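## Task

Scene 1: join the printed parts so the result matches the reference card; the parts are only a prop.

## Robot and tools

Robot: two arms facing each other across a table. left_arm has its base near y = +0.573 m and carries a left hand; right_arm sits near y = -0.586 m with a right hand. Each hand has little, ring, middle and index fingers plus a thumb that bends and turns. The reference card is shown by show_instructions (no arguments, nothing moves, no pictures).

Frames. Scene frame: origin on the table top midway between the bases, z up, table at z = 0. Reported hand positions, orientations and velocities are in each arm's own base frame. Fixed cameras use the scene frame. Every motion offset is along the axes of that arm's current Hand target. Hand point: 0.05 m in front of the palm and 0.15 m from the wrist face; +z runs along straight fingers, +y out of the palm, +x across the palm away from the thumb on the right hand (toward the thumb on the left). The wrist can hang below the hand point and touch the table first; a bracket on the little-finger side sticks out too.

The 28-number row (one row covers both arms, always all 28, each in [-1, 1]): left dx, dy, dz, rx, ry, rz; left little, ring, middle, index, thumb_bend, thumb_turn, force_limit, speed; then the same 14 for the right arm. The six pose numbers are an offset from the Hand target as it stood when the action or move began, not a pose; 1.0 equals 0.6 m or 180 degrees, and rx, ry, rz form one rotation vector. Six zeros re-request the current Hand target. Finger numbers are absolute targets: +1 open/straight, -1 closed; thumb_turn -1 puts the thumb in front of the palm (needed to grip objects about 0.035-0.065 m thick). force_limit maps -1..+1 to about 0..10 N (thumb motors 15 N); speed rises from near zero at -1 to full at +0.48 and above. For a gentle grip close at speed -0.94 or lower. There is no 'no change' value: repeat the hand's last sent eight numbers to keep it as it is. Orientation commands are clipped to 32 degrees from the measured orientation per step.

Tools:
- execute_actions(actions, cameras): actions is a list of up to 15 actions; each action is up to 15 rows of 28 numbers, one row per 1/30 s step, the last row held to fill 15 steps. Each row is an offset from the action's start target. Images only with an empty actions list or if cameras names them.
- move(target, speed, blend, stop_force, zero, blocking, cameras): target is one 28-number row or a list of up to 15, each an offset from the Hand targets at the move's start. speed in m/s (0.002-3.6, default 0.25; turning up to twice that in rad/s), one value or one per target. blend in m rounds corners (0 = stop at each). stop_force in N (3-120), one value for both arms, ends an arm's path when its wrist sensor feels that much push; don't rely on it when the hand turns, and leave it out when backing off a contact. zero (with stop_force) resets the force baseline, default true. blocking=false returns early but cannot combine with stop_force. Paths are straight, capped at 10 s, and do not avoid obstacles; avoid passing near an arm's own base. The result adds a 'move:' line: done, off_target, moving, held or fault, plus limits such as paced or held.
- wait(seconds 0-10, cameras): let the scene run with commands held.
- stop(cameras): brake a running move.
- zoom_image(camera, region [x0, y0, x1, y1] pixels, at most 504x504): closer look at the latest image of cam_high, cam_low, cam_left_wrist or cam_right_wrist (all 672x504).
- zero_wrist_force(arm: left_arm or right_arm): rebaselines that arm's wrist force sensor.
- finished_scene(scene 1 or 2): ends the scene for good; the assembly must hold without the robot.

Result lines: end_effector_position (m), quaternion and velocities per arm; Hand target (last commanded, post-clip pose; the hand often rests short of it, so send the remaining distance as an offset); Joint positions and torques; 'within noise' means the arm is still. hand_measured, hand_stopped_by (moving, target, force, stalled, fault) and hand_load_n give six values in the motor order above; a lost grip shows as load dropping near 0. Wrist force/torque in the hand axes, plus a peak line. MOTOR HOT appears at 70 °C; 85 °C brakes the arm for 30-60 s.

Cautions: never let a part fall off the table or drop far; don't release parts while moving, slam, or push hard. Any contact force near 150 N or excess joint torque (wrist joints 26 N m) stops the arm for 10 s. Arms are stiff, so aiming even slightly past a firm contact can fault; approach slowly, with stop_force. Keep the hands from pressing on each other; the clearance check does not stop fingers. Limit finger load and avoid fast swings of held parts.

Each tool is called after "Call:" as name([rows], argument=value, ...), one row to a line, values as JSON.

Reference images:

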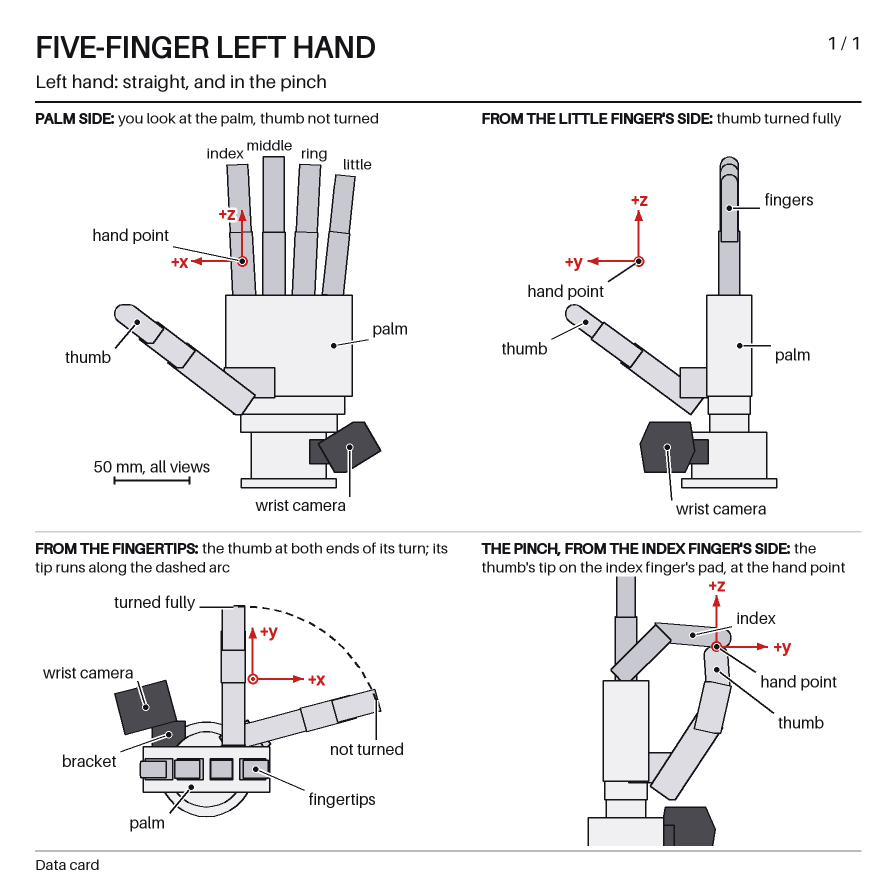

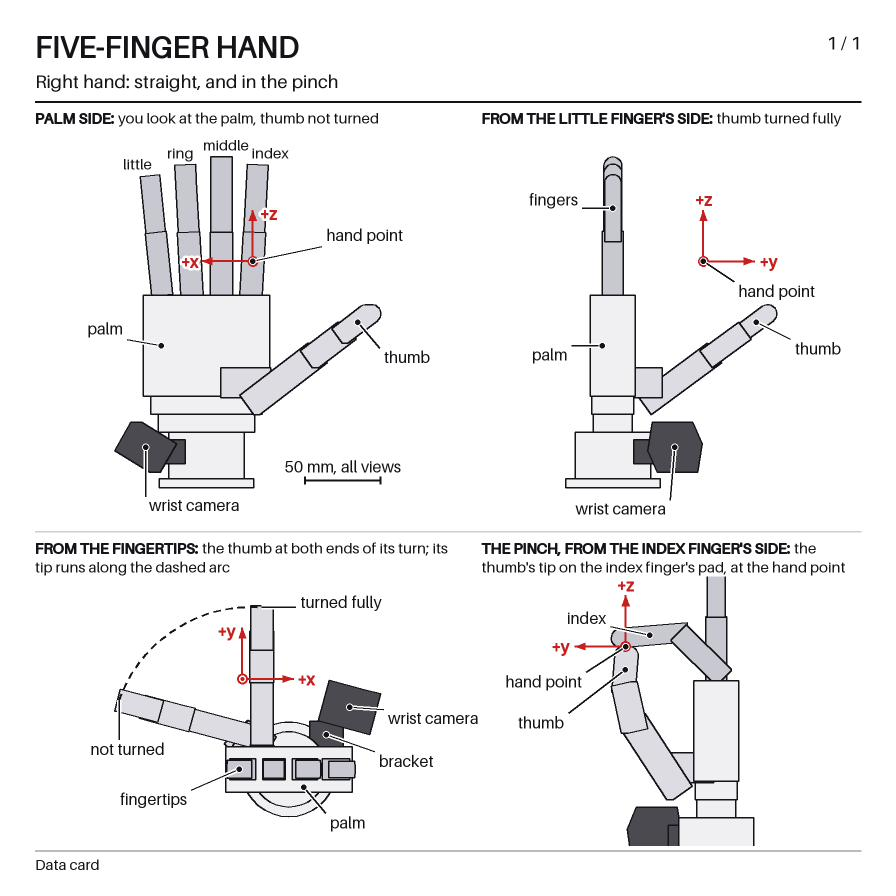

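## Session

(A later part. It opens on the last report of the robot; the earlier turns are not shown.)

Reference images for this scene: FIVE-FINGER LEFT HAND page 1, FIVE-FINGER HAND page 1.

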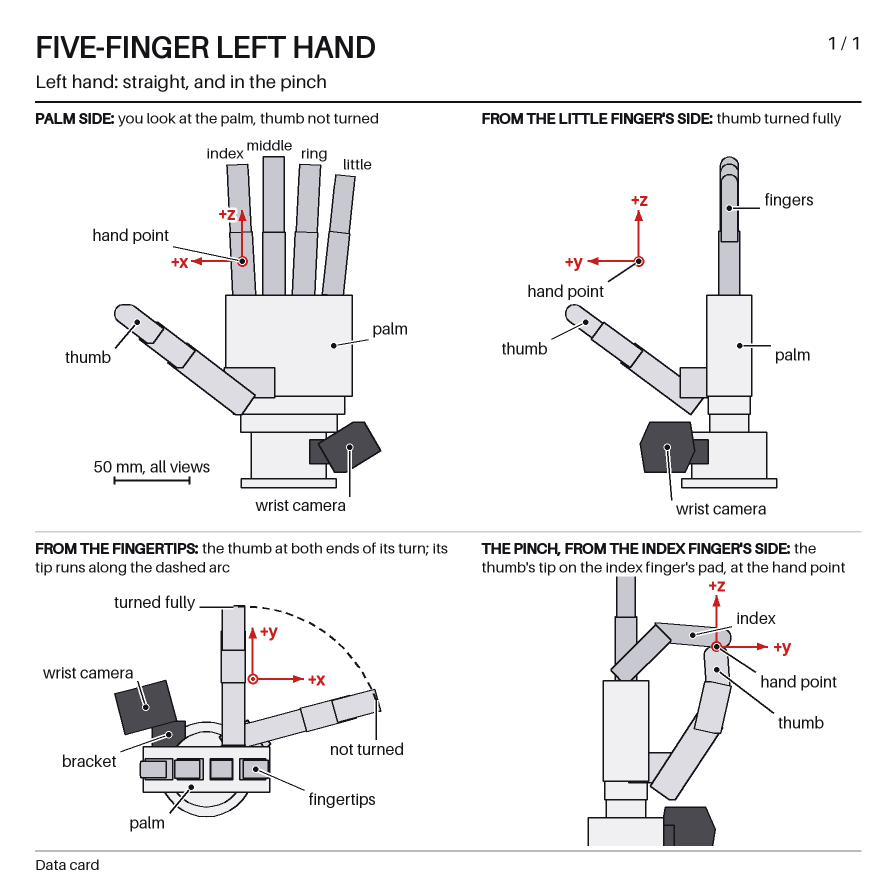

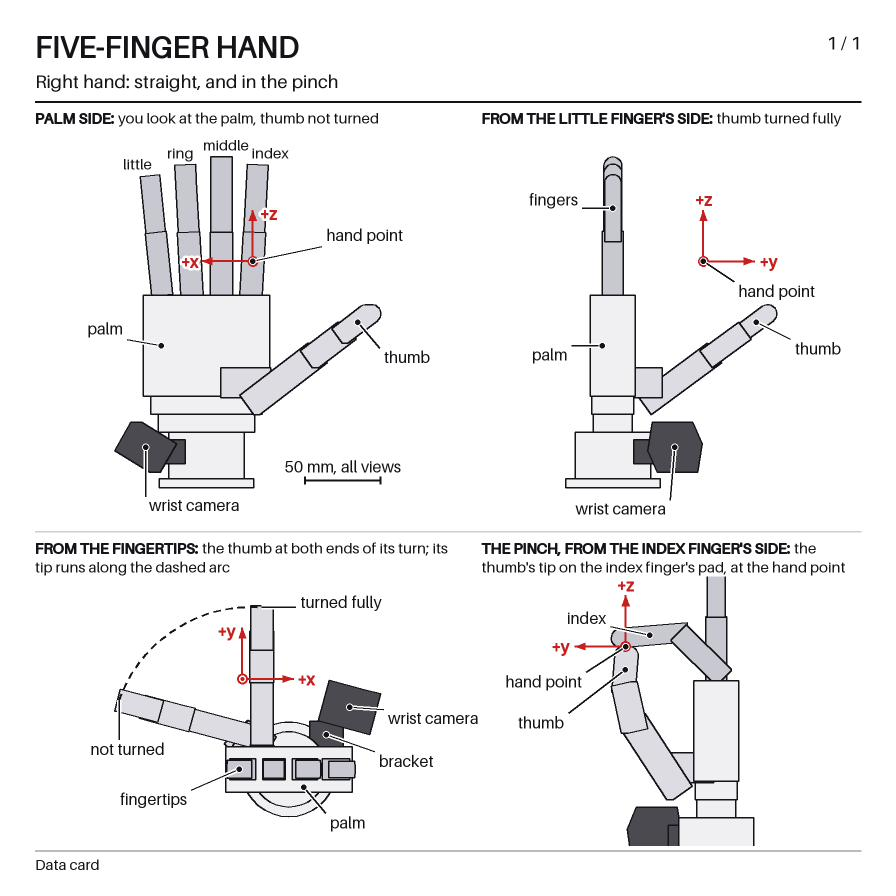

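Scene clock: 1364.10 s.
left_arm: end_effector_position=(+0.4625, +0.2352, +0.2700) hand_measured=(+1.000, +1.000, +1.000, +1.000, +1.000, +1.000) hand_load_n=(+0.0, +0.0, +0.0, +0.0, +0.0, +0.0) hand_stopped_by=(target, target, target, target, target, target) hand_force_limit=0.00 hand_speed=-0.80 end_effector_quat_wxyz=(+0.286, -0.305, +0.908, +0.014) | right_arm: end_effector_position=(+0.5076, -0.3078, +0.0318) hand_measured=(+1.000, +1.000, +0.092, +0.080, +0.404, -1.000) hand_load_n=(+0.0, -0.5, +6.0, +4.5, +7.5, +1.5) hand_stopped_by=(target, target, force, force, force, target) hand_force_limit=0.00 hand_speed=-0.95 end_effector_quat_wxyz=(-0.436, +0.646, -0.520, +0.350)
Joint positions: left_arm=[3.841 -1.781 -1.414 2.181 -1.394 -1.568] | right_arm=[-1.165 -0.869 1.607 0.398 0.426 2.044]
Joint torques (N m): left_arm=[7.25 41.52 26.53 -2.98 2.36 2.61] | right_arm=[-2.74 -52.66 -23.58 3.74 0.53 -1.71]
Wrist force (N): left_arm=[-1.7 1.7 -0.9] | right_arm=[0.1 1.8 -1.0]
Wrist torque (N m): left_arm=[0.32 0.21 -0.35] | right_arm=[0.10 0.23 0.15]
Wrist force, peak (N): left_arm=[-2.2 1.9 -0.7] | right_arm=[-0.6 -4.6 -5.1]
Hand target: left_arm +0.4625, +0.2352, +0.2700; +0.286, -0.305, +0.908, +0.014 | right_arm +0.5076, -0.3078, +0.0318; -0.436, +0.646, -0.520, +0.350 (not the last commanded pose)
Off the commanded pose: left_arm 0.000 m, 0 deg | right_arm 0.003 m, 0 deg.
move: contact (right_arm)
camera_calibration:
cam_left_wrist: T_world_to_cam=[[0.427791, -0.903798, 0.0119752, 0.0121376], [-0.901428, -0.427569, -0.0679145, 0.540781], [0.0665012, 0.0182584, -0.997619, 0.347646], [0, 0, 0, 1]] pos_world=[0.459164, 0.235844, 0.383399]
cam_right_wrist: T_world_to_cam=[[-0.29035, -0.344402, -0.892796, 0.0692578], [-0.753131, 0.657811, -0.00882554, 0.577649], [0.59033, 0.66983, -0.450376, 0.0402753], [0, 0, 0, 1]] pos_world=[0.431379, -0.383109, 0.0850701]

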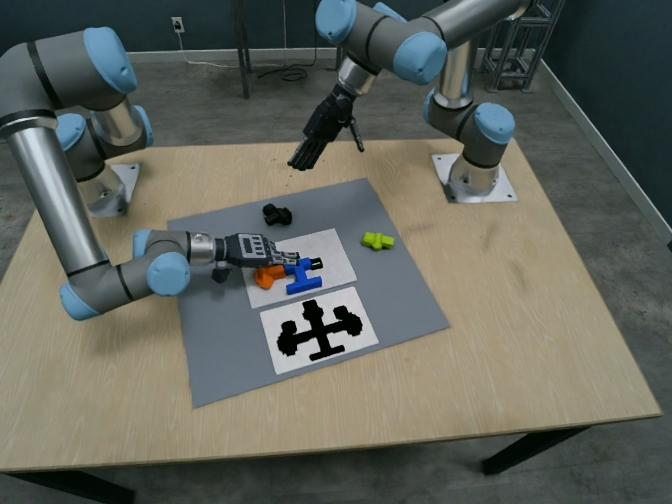

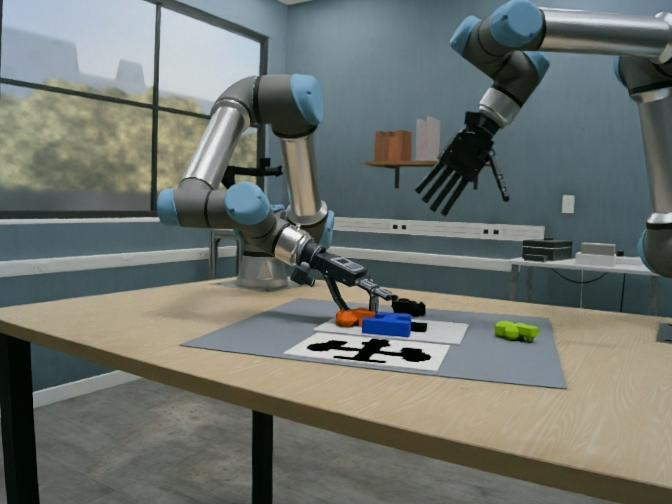

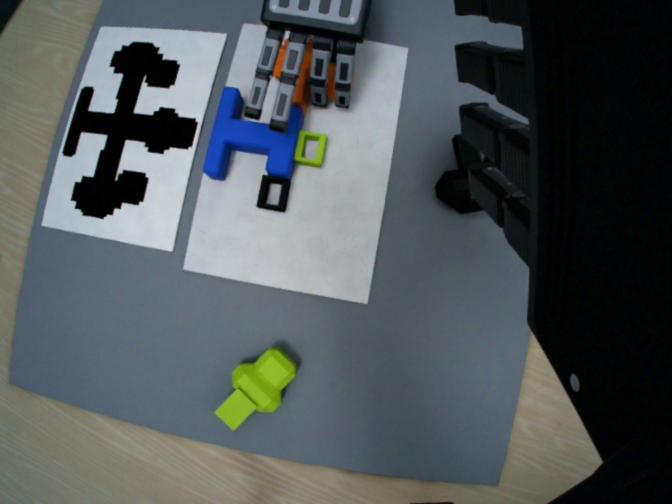

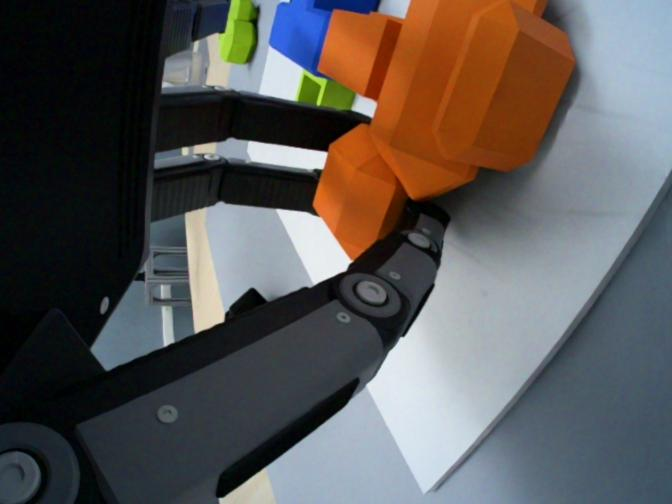

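Call:
execute_actions([
  [[0,0,0,0,0,0,1,1,1,1,1,1,0,-0.8,0,0,0,0,0,0,1,1,0.25,0.25,0.55,-1,0.0,-0.92]],
])

Call:
wait(seconds=2, cameras=["cam_high", "cam_low", "cam_right_wrist", "cam_left_wrist"])

Call:
zoom_image(camera="cam_low", region=[330, 280, 420, 340])

Call:
zoom_image(camera="cam_right_wrist", region=[270, 0, 470, 150])

Scene clock: 1384.80 s.
left_arm: end_effector_position=(+0.4625, +0.2352, +0.2700) hand_measured=(+1.000, +1.000, +1.000, +1.000, +1.000, +1.000) hand_load_n=(+0.0, +0.0, +0.0, +0.0, +0.0, +0.0) hand_stopped_by=(target, target, target, target, target, target) hand_force_limit=0.00 hand_speed=-0.80 end_effector_quat_wxyz=(+0.286, -0.305, +0.908, +0.014) | right_arm: end_effector_position=(+0.5076, -0.3078, +0.0318) hand_measured=(+1.000, +1.000, +0.250, +0.250, +0.550, -1.000) hand_load_n=(+0.0, +0.0, +0.0, +0.0, +0.0, +0.0) hand_stopped_by=(target, target, target, target, target, target) hand_force_limit=0.00 hand_speed=-0.92 end_effector_quat_wxyz=(-0.436, +0.646, -0.520, +0.350)
Joint positions: left_arm=[3.841 -1.781 -1.414 2.181 -1.394 -1.568] | right_arm=[-1.165 -0.869 1.607 0.398 0.426 2.044]
Joint torques (N m): left_arm=[7.78 41.04 26.07 -3 2.3 2.63] | right_arm=[7.91 -51.62 -22.6 3.78 -1.1 -1.49]
Wrist force (N): left_arm=[-2.1 1.8 -1.0] | right_arm=[0.2 1.8 -1.2]
Wrist torque (N m): left_arm=[0.33 0.25 -0.36] | right_arm=[0.13 0.22 0.16]
Wrist force, peak (N): left_arm=[-2.1 2.0 -1.2] | right_arm=[0.3 2.1 -1.2]
Hand target: left_arm +0.4625, +0.2352, +0.2700; +0.286, -0.305, +0.908, +0.014 | right_arm +0.5076, -0.3078, +0.0318; -0.436, +0.646, -0.520, +0.350
Off the commanded pose: left_arm 0.000 m, 0 deg | right_arm 0.000 m, 0 deg.
Step readings (end_effector_position of left_arm | right_arm):
0: (+0.4625, +0.2352, +0.2700) | (+0.5076, -0.3078, +0.0318)
1: (+0.4625, +0.2352, +0.2700) | (+0.5076, -0.3078, +0.0318)
2: (+0.4625, +0.2352, +0.2700) | (+0.5076, -0.3078, +0.0318)
4: (+0.4625, +0.2352, +0.2700) | (+0.5076, -0.3078, +0.0318)
8: (+0.4625, +0.2352, +0.2700) | (+0.5076, -0.3078, +0.0318)
15: (+0.4625, +0.2352, +0.2700) | (+0.5076, -0.3078, +0.0318)

Scene clock: 1386.80 s.
left_arm: end_effector_position=(+0.4625, +0.2352, +0.2700) hand_measured=(+1.000, +1.000, +1.000, +1.000, +1.000, +1.000) hand_load_n=(+0.0, +0.0, +0.0, +0.0, +0.0, +0.0) hand_stopped_by=(target, target, target, target, target, target) hand_force_limit=0.00 hand_speed=-0.80 end_effector_quat_wxyz=(+0.286, -0.305, +0.908, +0.014) | right_arm: end_effector_position=(+0.5076, -0.3078, +0.0318) hand_measured=(+1.000, +1.000, +0.250, +0.250, +0.550, -1.000) hand_load_n=(-0.5, +0.0, +0.0, +0.0, +0.0, +0.0) hand_stopped_by=(target, target, target, target, target, target) hand_force_limit=0.00 hand_speed=-0.92 end_effector_quat_wxyz=(-0.436, +0.646, -0.520, +0.350)
Joint positions: left_arm=[3.841 -1.781 -1.414 2.181 -1.394 -1.568] | right_arm=[-1.165 -0.869 1.607 0.398 0.426 2.044]
Joint torques (N m): left_arm=[7.41 41.45 26.29 -3.04 2.26 2.63] | right_arm=[8.27 -51.01 -22.29 3.74 -1.75 -1.42]
Wrist force (N): left_arm=[-1.6 1.6 -0.9] | right_arm=[0.1 1.8 -1.2]
Wrist torque (N m): left_arm=[0.30 0.19 -0.34] | right_arm=[0.12 0.22 0.15]
Wrist force, peak (N): left_arm=[-2.0 1.8 -0.9] | right_arm=[0.2 2.0 -1.2]
Hand target: left_arm +0.4625, +0.2352, +0.2700; +0.286, -0.305, +0.908, +0.014 | right_arm +0.5076, -0.3078, +0.0318; -0.436, +0.646, -0.520, +0.350
Off the commanded pose: left_arm 0.000 m, 0 deg | right_arm 0.000 m, 0 deg.
wait: 2.00 s; at rest by 0.17 s
camera_calibration:
cam_left_wrist: T_world_to_cam=[[0.427791, -0.903798, 0.0119752, 0.0121376], [-0.901428, -0.427569, -0.0679145, 0.540781], [0.0665012, 0.0182584, -0.997619, 0.347646], [0, 0, 0, 1]] pos_world=[0.459164, 0.235844, 0.383399]
cam_right_wrist: T_world_to_cam=[[-0.29035, -0.344402, -0.892796, 0.0692578], [-0.753131, 0.657811, -0.00882554, 0.577649], [0.59033, 0.66983, -0.450376, 0.0402753], [0, 0, 0, 1]] pos_world=[0.431379, -0.383109, 0.0850701]

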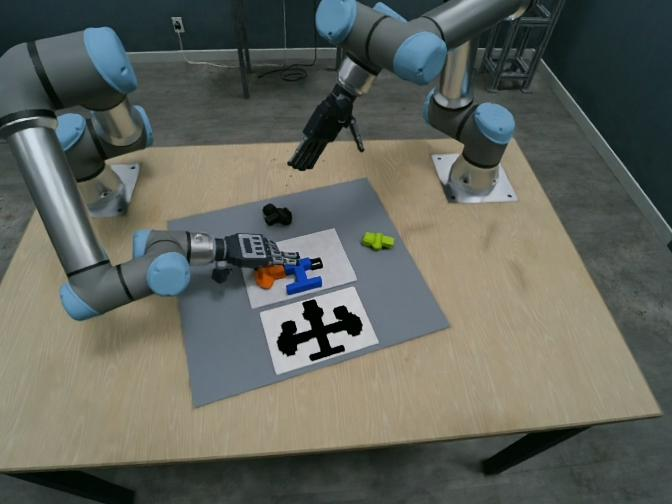

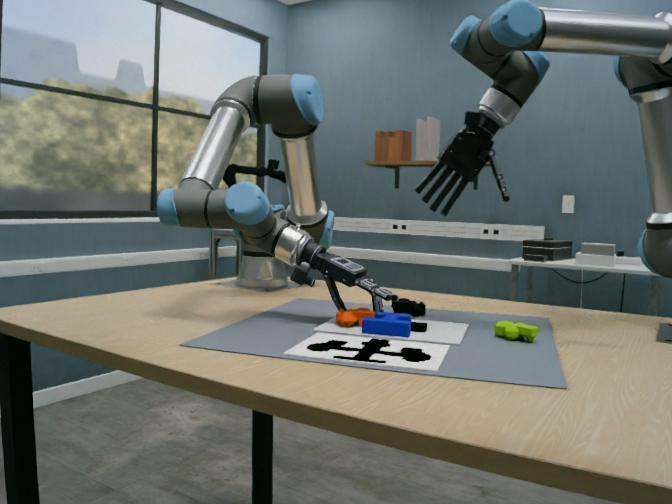

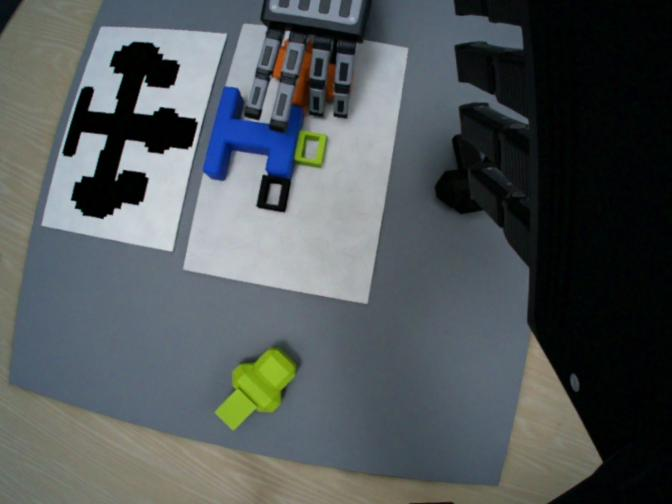

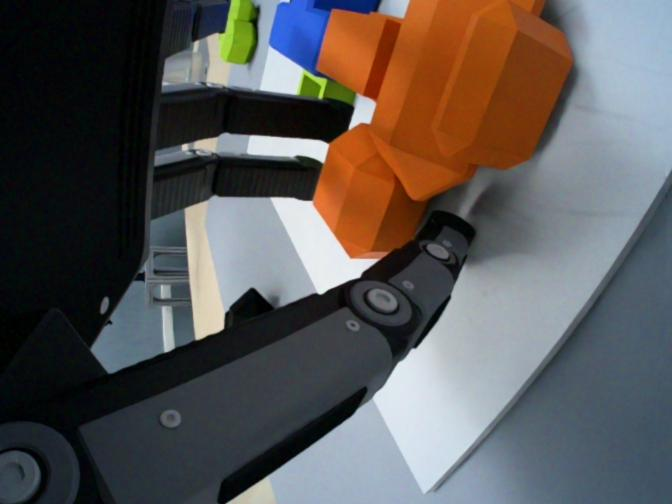

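Scaled by 5.600 from the camera's 672x504 image, which has a finer 960x720 frame.

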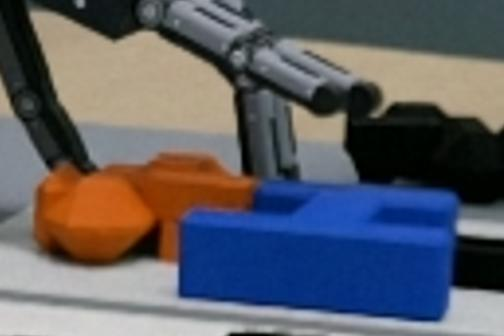

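Scaled by 2.520 from the camera's 672x504 image, which has a finer 960x720 frame.

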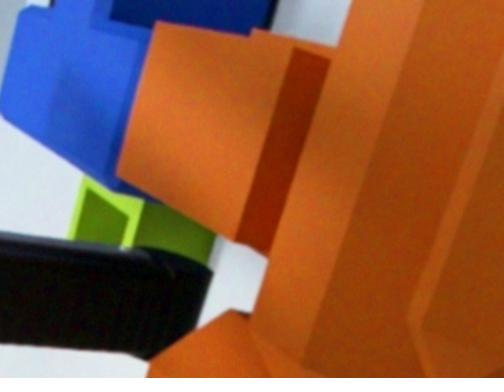

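Call:
execute_actions([
  [[0,0,0,0,0,0,1,1,1,1,1,1,0,-0.8,0,0,0,0,0,0,1,1,0.5,0.5,0.62,-1,0.0,-0.7]],
])

Call:
move(target=[0,0,0,0,0,0,1,1,1,1,1,1,0,-0.8,0,-0.1391,-0.0562,0,0,0,1,1,0.5,0.5,0.62,-1,0.0,-0.7], speed=0.08, cameras=["all"])

Call:
zoom_image(camera="cam_high", region=[250, 245, 300, 290])

Call:
zoom_image(camera="cam_right_wrist", region=[270, 0, 570, 225])

Scene clock: 1399.60 s.
left_arm: end_effector_position=(+0.4625, +0.2352, +0.2700) hand_measured=(+1.000, +1.000, +1.000, +1.000, +1.000, +1.000) hand_load_n=(+0.0, +0.0, +0.0, +0.0, +0.0, +0.0) hand_stopped_by=(target, target, target, target, target, target) hand_force_limit=0.00 hand_speed=-0.80 end_effector_quat_wxyz=(+0.286, -0.305, +0.908, +0.014) | right_arm: end_effector_position=(+0.5076, -0.3078, +0.0318) hand_measured=(+1.000, +1.000, +0.500, +0.500, +0.620, -1.000) hand_load_n=(+0.0, +0.0, +0.0, +0.0, +0.0, +0.0) hand_stopped_by=(target, target, target, target, target, target) hand_force_limit=0.00 hand_speed=-0.70 end_effector_quat_wxyz=(-0.436, +0.646, -0.520, +0.350)
Joint positions: left_arm=[3.841 -1.781 -1.414 2.181 -1.394 -1.568] | right_arm=[-1.165 -0.869 1.607 0.398 0.426 2.044]
Joint torques (N m): left_arm=[7.69 40.53 26.32 -2.95 2.38 2.61] | right_arm=[7.51 -50.29 -20.74 3.6 -2 -1.32]
Wrist force (N): left_arm=[-1.8 1.6 -0.8] | right_arm=[0.1 1.9 -1.1]
Wrist torque (N m): left_arm=[0.30 0.22 -0.34] | right_arm=[0.12 0.22 0.15]
Wrist force, peak (N): left_arm=[-2.2 1.9 -0.7] | right_arm=[0.2 2.0 -1.1]
Hand target: left_arm +0.4625, +0.2352, +0.2700; +0.286, -0.305, +0.908, +0.014 | right_arm +0.5076, -0.3078, +0.0318; -0.436, +0.646, -0.520, +0.350
Off the commanded pose: left_arm 0.000 m, 0 deg | right_arm 0.000 m, 0 deg.
Step readings (end_effector_position of left_arm | right_arm):
0: (+0.4625, +0.2352, +0.2700) | (+0.5076, -0.3078, +0.0318)
1: (+0.4625, +0.2352, +0.2700) | (+0.5076, -0.3078, +0.0318)
2: (+0.4625, +0.2352, +0.2700) | (+0.5076, -0.3078, +0.0318)
4: (+0.4625, +0.2352, +0.2700) | (+0.5076, -0.3078, +0.0318)
8: (+0.4625, +0.2352, +0.2700) | (+0.5076, -0.3078, +0.0318)
15: (+0.4625, +0.2352, +0.2700) | (+0.5076, -0.3078, +0.0318)

Scene clock: 1401.33 s.
left_arm: end_effector_position=(+0.4625, +0.2352, +0.2700) hand_measured=(+1.000, +1.000, +1.000, +1.000, +1.000, +1.000) hand_load_n=(+0.0, +0.0, +0.0, +0.0, +0.0, +0.0) hand_stopped_by=(target, target, target, target, target, target) hand_force_limit=0.00 hand_speed=-0.80 end_effector_quat_wxyz=(+0.286, -0.305, +0.908, +0.014) | right_arm: end_effector_position=(+0.5077, -0.3078, +0.1216) hand_measured=(+1.000, +1.000, +0.500, +0.500, +0.620, -1.000) hand_load_n=(+0.0, +0.0, +0.0, +0.0, +0.0, +0.0) hand_stopped_by=(target, target, target, target, target, target) hand_force_limit=0.00 hand_speed=-0.70 end_effector_quat_wxyz=(-0.436, +0.646, -0.520, +0.350)
Joint positions: left_arm=[3.841 -1.781 -1.414 2.181 -1.394 -1.568] | right_arm=[-1.165 -0.996 1.549 0.582 0.426 2.044]
Joint torques (N m): left_arm=[7.67 41 26.08 -3.06 2.3 2.53] | right_arm=[-7.35 -50.04 -25.73 3.8 -1.64 -1.93]
Wrist force (N): left_arm=[-1.9 1.9 -0.6] | right_arm=[0.2 1.9 -1.1]
Wrist torque (N m): left_arm=[0.33 0.24 -0.36] | right_arm=[0.12 0.21 0.17]
Wrist force, peak (N): left_arm=[-2.3 1.6 -0.8] | right_arm=[0.2 2.1 -1.1]
Hand target: left_arm +0.4625, +0.2352, +0.2700; +0.286, -0.305, +0.908, +0.014 | right_arm +0.5077, -0.3079, +0.1218; -0.436, +0.646, -0.520, +0.350
Off the commanded pose: left_arm 0.000 m, 0 deg | right_arm 0.000 m, 0 deg.
move: done
camera_calibration:
cam_left_wrist: T_world_to_cam=[[0.427791, -0.903798, 0.0119752, 0.0121376], [-0.901428, -0.427569, -0.0679145, 0.540781], [0.0665012, 0.0182584, -0.997619, 0.347646], [0, 0, 0, 1]] pos_world=[0.459164, 0.235844, 0.383399]
cam_right_wrist: T_world_to_cam=[[-0.290386, -0.344442, -0.892769, 0.14951], [-0.753087, 0.657861, -0.00885939, 0.57859], [0.590369, 0.66976, -0.450429, 0.0807378], [0, 0, 0, 1]] pos_world=[0.431479, -0.383209, 0.17497]

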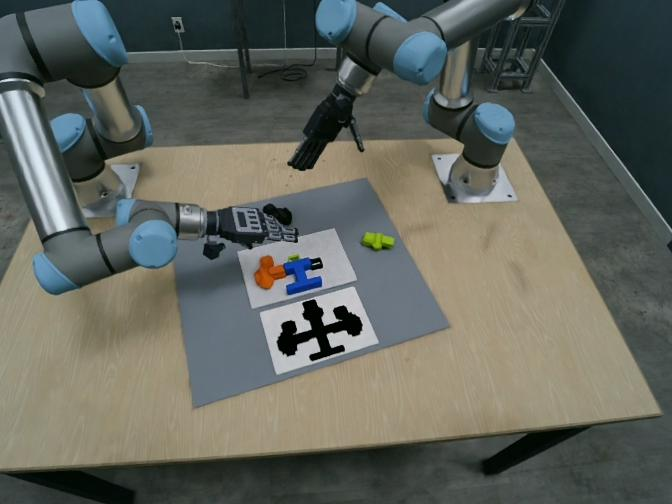

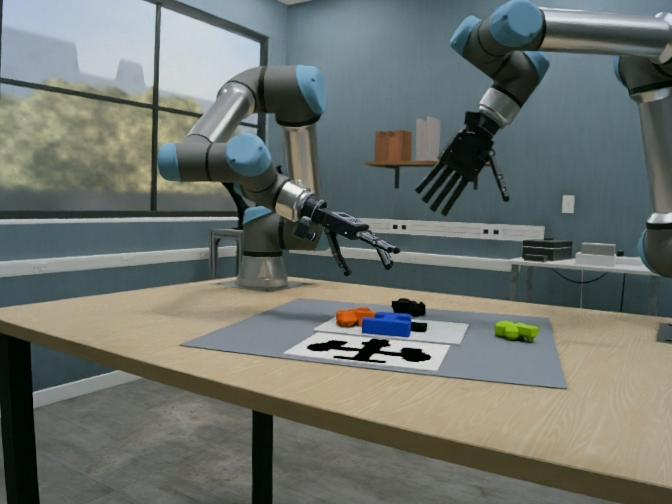

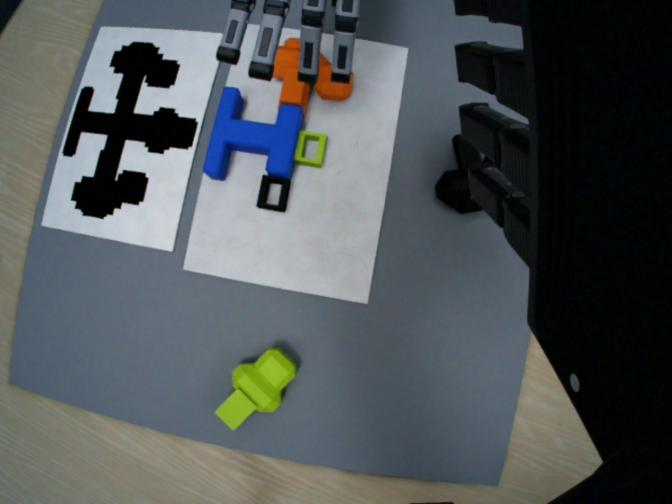

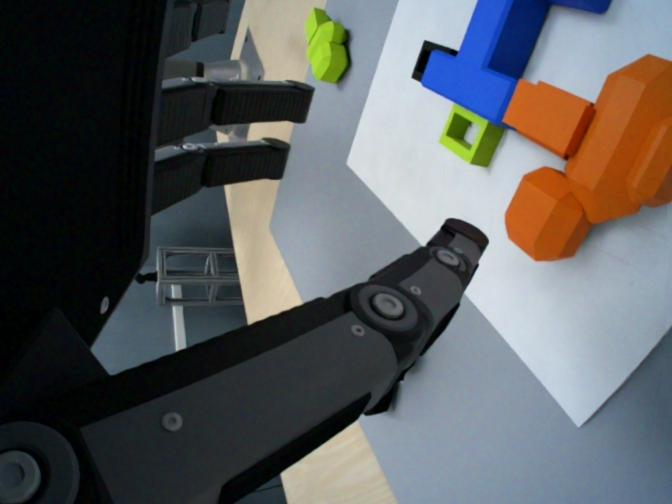

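Scaled by 10.080 from the camera's 672x504 image, which has a finer 960x720 frame.

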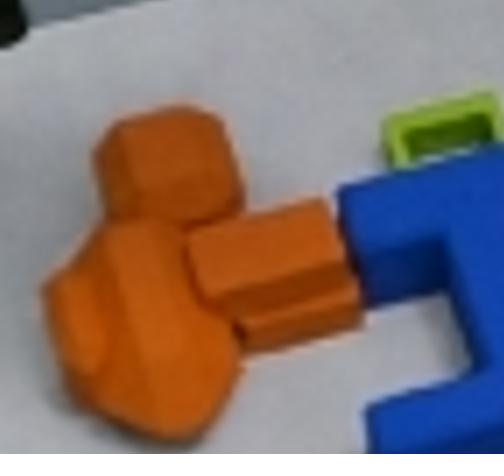

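Scaled by 1.680 from the camera's 672x504 image, which has a finer 960x720 frame.

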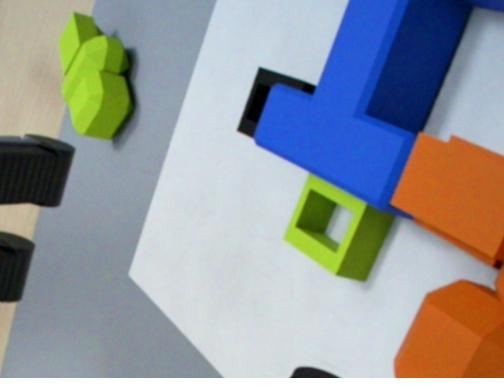

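Call:
move([
  [0,0,0,0.0653,-0.0870,-0.2217,1,1,0.4,0.4,0.6,-1,0,-0.2,-0.0546,-0.0699,-0.3975,0,0,0,1,1,0.5,0.5,0.62,-1,0.0,-0.7],
  [0.0330,-0.1827,0.2902,0.1306,-0.1740,-0.4434,1,1,0.4,0.4,0.6,-1,0,-0.2,-0.0546,-0.0699,-0.3975,0,0,0,1,1,0.5,0.5,0.62,-1,0.0,-0.7],
], speed=0.3, blend=[0.03,0], cameras=["all"])

Scene clock: 1529.03 s.
left_arm: end_effector_position=(+0.6000, +0.1700, +0.1303) hand_measured=(+1.000, +1.000, +0.400, +0.400, +0.600, -1.000) hand_load_n=(+0.0, +0.0, +0.0, -0.5, +0.0, +0.0) hand_stopped_by=(target, target, target, target, target, target) hand_force_limit=0.00 hand_speed=-0.20 end_effector_quat_wxyz=(-0.494, +0.732, -0.389, +0.263) | right_arm: end_effector_position=(+0.3001, -0.3201, +0.2501) hand_measured=(+1.000, +1.000, +0.500, +0.500, +0.620, -1.000) hand_load_n=(+0.0, +0.0, +0.0, +0.0, +0.0, +0.0) hand_stopped_by=(target, target, target, target, target, target) hand_force_limit=0.00 hand_speed=-0.70 end_effector_quat_wxyz=(-0.436, +0.646, -0.520, +0.350)
Joint positions: left_arm=[3.657 -1.801 -1.887 3.303 -1.643 -3.171] | right_arm=[-1.65 -1.228 1.828 1.596 0.481 0.888]
Joint torques (N m): left_arm=[-6.04 14.74 9.95 2 -2.38 -2.64] | right_arm=[-7.09 -22.76 -7.13 4.23 0.85 -1.87]
Wrist force (N): left_arm=[-1.5 -0.3 0.3] | right_arm=[0.3 1.9 -1.3]
Wrist torque (N m): left_arm=[-0.06 0.16 -0.07] | right_arm=[0.13 0.21 0.16]
Wrist force, peak (N): left_arm=[-2.1 1.8 -0.9] | right_arm=[0.4 2.3 -1.2]
Hand target: left_arm +0.6001, +0.1700, +0.1302; -0.494, +0.732, -0.389, +0.263 | right_arm +0.3001, -0.3201, +0.2501; -0.436, +0.646, -0.520, +0.350
Off the commanded pose: left_arm 0.000 m, 0 deg | right_arm 0.000 m, 0 deg.
move: done; blend cut to 0 m at target 1
camera_calibration:
cam_left_wrist: T_world_to_cam=[[0.44125, 0.0468458, 0.896161, -0.388777], [0.0498504, -0.998374, 0.0276437, 0.141239], [0.895999, 0.0324762, -0.442868, -0.37213], [0, 0, 0, 1]] pos_world=[0.497935, 0.171308, 0.179698]
cam_right_wrist: T_world_to_cam=[[-0.29035, -0.344402, -0.892796, 0.199761], [-0.753131, 0.657811, -0.00882554, 0.431393], [0.59033, 0.66983, -0.450376, 0.26937], [0, 0, 0, 1]] pos_world=[0.223879, -0.395409, 0.30347]

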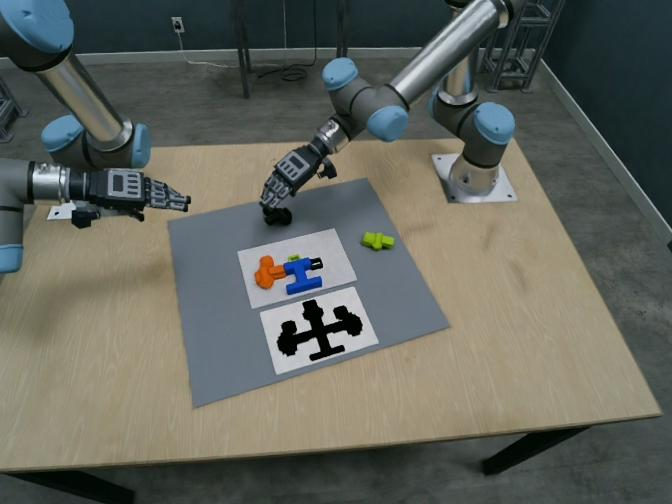

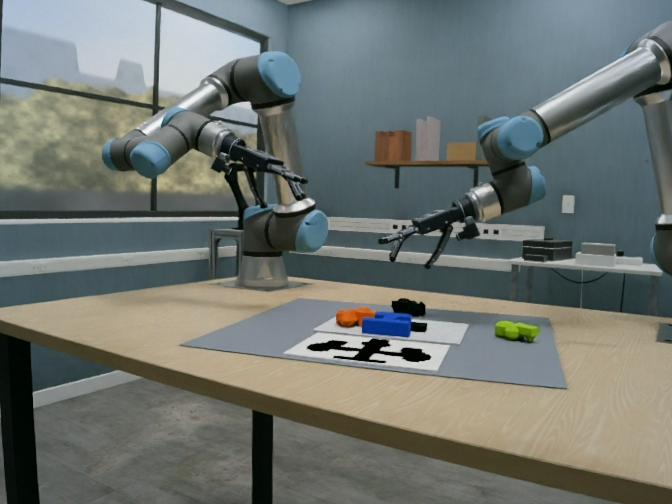

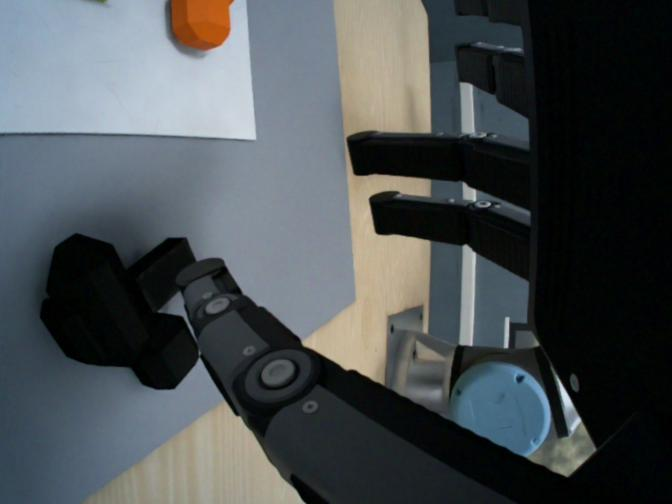

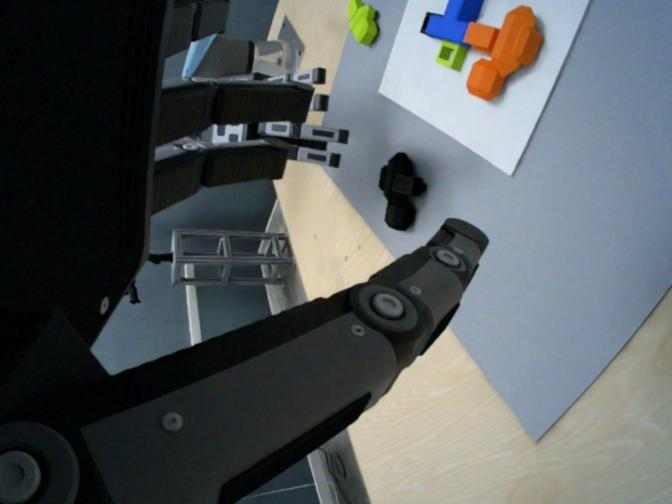

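Call:
zoom_image(camera="cam_left_wrist", region=[20, 210, 230, 410])

Call:
zoom_image(camera="cam_right_wrist", region=[360, 130, 460, 250])

Scaled by 2.400 from the camera's 672x504 image, which has a finer 960x720 frame.

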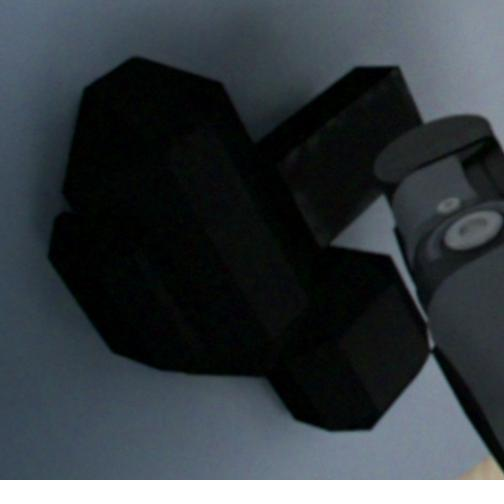

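Scaled by 4.200 from the camera's 672x504 image, which has a finer 960x720 frame.

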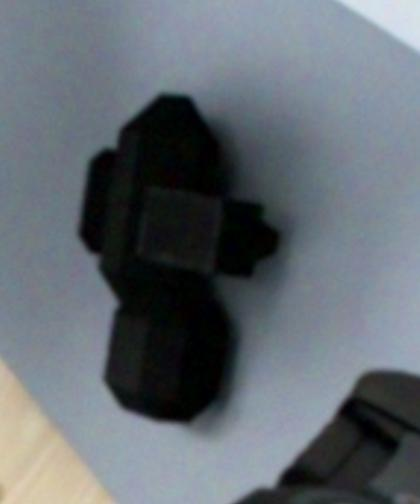

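Call:
move(target=[0.1238,0.0614,0.0270,0,-0.0021,-0.0008,1,1,0.4,0.4,0.5,-1,0,-0.2,0,0,0,0,0,0,1,1,0.5,0.5,0.62,-1,0.0,-0.7], speed=0.2, cameras=["cam_left_wrist"])

Scene clock: 1596.03 s.
left_arm: end_effector_position=(+0.6425, +0.1092, +0.0901) hand_measured=(+1.000, +1.000, +0.400, +0.400, +0.500, -1.000) hand_load_n=(+0.0, +0.0, +0.0, +0.0, +0.0, +0.0) hand_stopped_by=(target, target, target, target, target, target) hand_force_limit=0.00 hand_speed=-0.20 end_effector_quat_wxyz=(-0.495, +0.733, -0.387, +0.261) | right_arm: end_effector_position=(+0.3001, -0.3201, +0.2501) hand_measured=(+1.000, +1.000, +0.500, +0.500, +0.620, -1.000) hand_load_n=(+0.0, -0.5, +0.0, +0.0, +0.0, +0.0) hand_stopped_by=(target, target, target, target, target, target) hand_force_limit=0.00 hand_speed=-0.70 end_effector_quat_wxyz=(-0.436, +0.646, -0.520, +0.350)
Joint positions: left_arm=[3.477 -1.936 -1.826 3.365 -1.816 -3.243] | right_arm=[-1.65 -1.228 1.828 1.596 0.481 0.888]
Joint torques (N m): left_arm=[-6.12 18.9 24.09 2.04 -2.6 -2.54] | right_arm=[-7.16 -22.53 -6.91 4.16 0.88 -1.71]
Wrist force (N): left_arm=[-1.0 -0.4 0.6] | right_arm=[0.3 2.0 -1.3]
Wrist torque (N m): left_arm=[-0.09 0.10 -0.05] | right_arm=[0.14 0.21 0.16]
Wrist force, peak (N): left_arm=[-2.1 -0.4 0.1] | right_arm=[0.4 2.3 -1.2]
Hand target: left_arm +0.6426, +0.1091, +0.0900; -0.495, +0.733, -0.387, +0.261 | right_arm +0.3001, -0.3201, +0.2501; -0.436, +0.646, -0.520, +0.350
Off the commanded pose: left_arm 0.000 m, 0 deg | right_arm 0.000 m, 0 deg.
move: done
camera_calibration:
cam_left_wrist: T_world_to_cam=[[0.44072, 0.0499706, 0.896253, -0.36869], [0.0571433, -0.997986, 0.0275433, 0.0747555], [0.895824, 0.039076, -0.442688, -0.426673], [0, 0, 0, 1]] pos_world=[0.540441, 0.109701, 0.139498]
Images, in order (width x height): cam_left_wrist 672x504.

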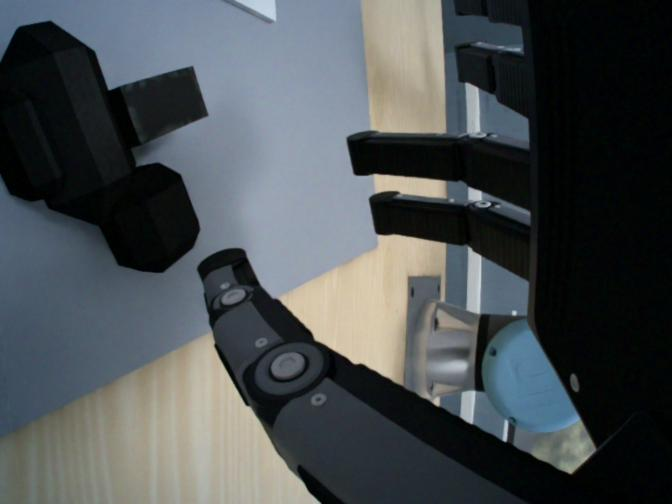

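Call:
zoom_image(camera="cam_left_wrist", region=[0, 10, 260, 290])

Scaled by 1.800 from the camera's 672x504 image, which has a finer 960x720 frame.

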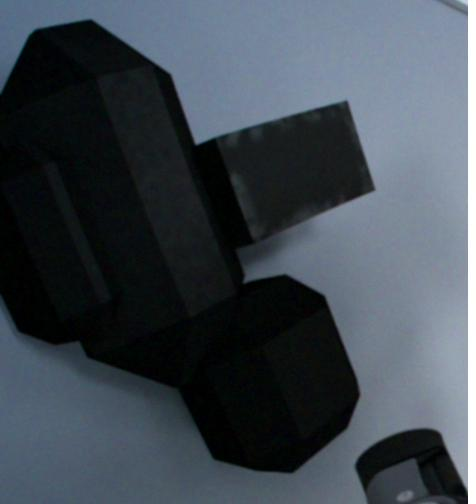

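Call:
move(target=[-0.00865,0.08552,0.03747,0,-0.00515,-0.00208,1,1,0.4,0.4,0.5,-1,0,-0.2,0,0,0,0,0,0,1,1,0.5,0.5,0.62,-1,0.0,-0.7], speed=0.06, stop_force=10, cameras=["cam_left_wrist", "cam_high"])

Call:
zoom_image(camera="cam_left_wrist", region=[80, 0, 420, 340])

Scene clock: 1703.40 s.
left_arm: end_effector_position=(+0.6410, +0.1143, +0.0340) hand_measured=(+1.000, +1.000, +0.400, +0.400, +0.500, -1.000) hand_load_n=(+0.0, +0.0, +0.0, +0.0, +0.0, +0.0) hand_stopped_by=(target, target, target, target, target, target) hand_force_limit=0.00 hand_speed=-0.20 end_effector_quat_wxyz=(-0.497, +0.737, -0.380, +0.257) | right_arm: end_effector_position=(+0.3001, -0.3201, +0.2501) hand_measured=(+1.000, +1.000, +0.500, +0.500, +0.620, -1.000) hand_load_n=(+0.0, +0.0, +0.0, +0.0, +0.0, +0.0) hand_stopped_by=(target, target, target, target, target, target) hand_force_limit=0.00 hand_speed=-0.70 end_effector_quat_wxyz=(-0.436, +0.646, -0.520, +0.350)
Joint positions: left_arm=[3.48 -2.024 -1.874 3.5 -1.829 -3.249] | right_arm=[-1.65 -1.228 1.828 1.596 0.481 0.888]
Joint torques (N m): left_arm=[8 20.61 7.51 2.05 -2.75 -2.58] | right_arm=[-7.26 -22.54 -7.21 4.25 0.75 -1.79]
Wrist force (N): left_arm=[-1.2 -0.3 0.7] | right_arm=[0.4 2.1 -1.0]
Wrist torque (N m): left_arm=[-0.09 0.14 -0.07] | right_arm=[0.13 0.18 0.17]
Wrist force, peak (N): left_arm=[-1.4 -0.2 0.9] | right_arm=[0.3 2.3 -1.2]
Hand target: left_arm +0.6410, +0.1143, +0.0340; -0.497, +0.737, -0.380, +0.257 | right_arm +0.3001, -0.3201, +0.2501; -0.436, +0.646, -0.520, +0.350
Off the commanded pose: left_arm 0.000 m, 0 deg | right_arm 0.000 m, 0 deg.
move: done
camera_calibration:
cam_left_wrist: T_world_to_cam=[[0.439848, 0.0576588, 0.896219, -0.318316], [0.0746132, -0.996833, 0.027513, 0.0701206], [0.894967, 0.0547683, -0.442757, -0.451612], [0, 0, 0, 1]] pos_world=[0.538957, 0.112986, 0.0833978]
Images, in order (width x height): cam_high 672x504, cam_left_wrist 672x504.

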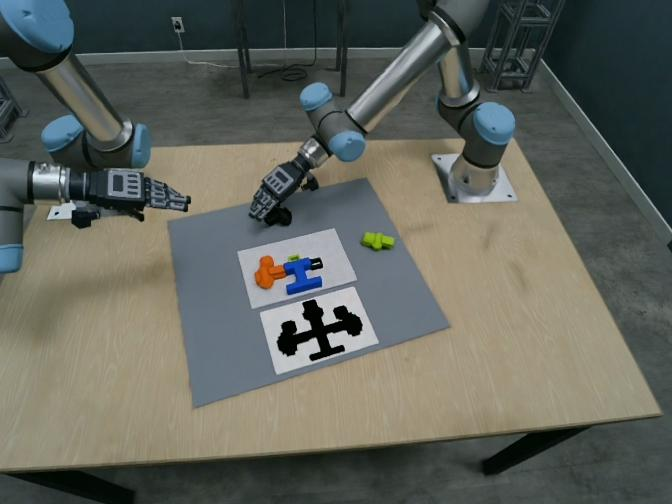

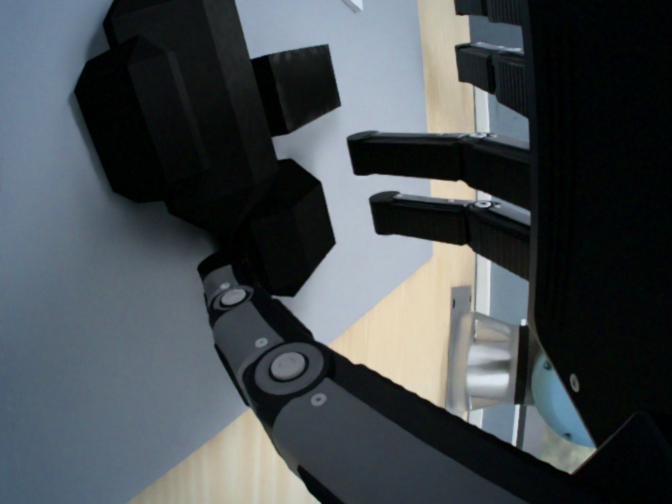

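Scaled by 1.482 from the camera's 672x504 image, which has a finer 960x720 frame.

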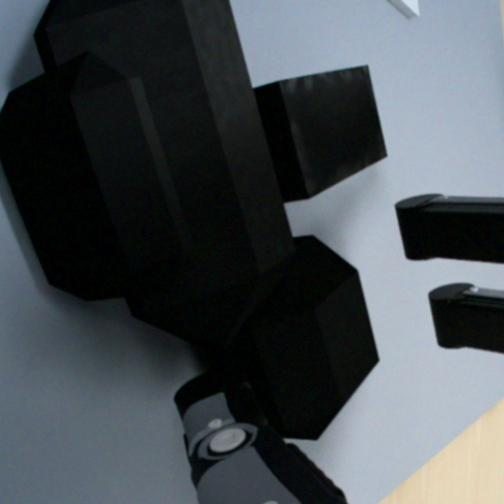

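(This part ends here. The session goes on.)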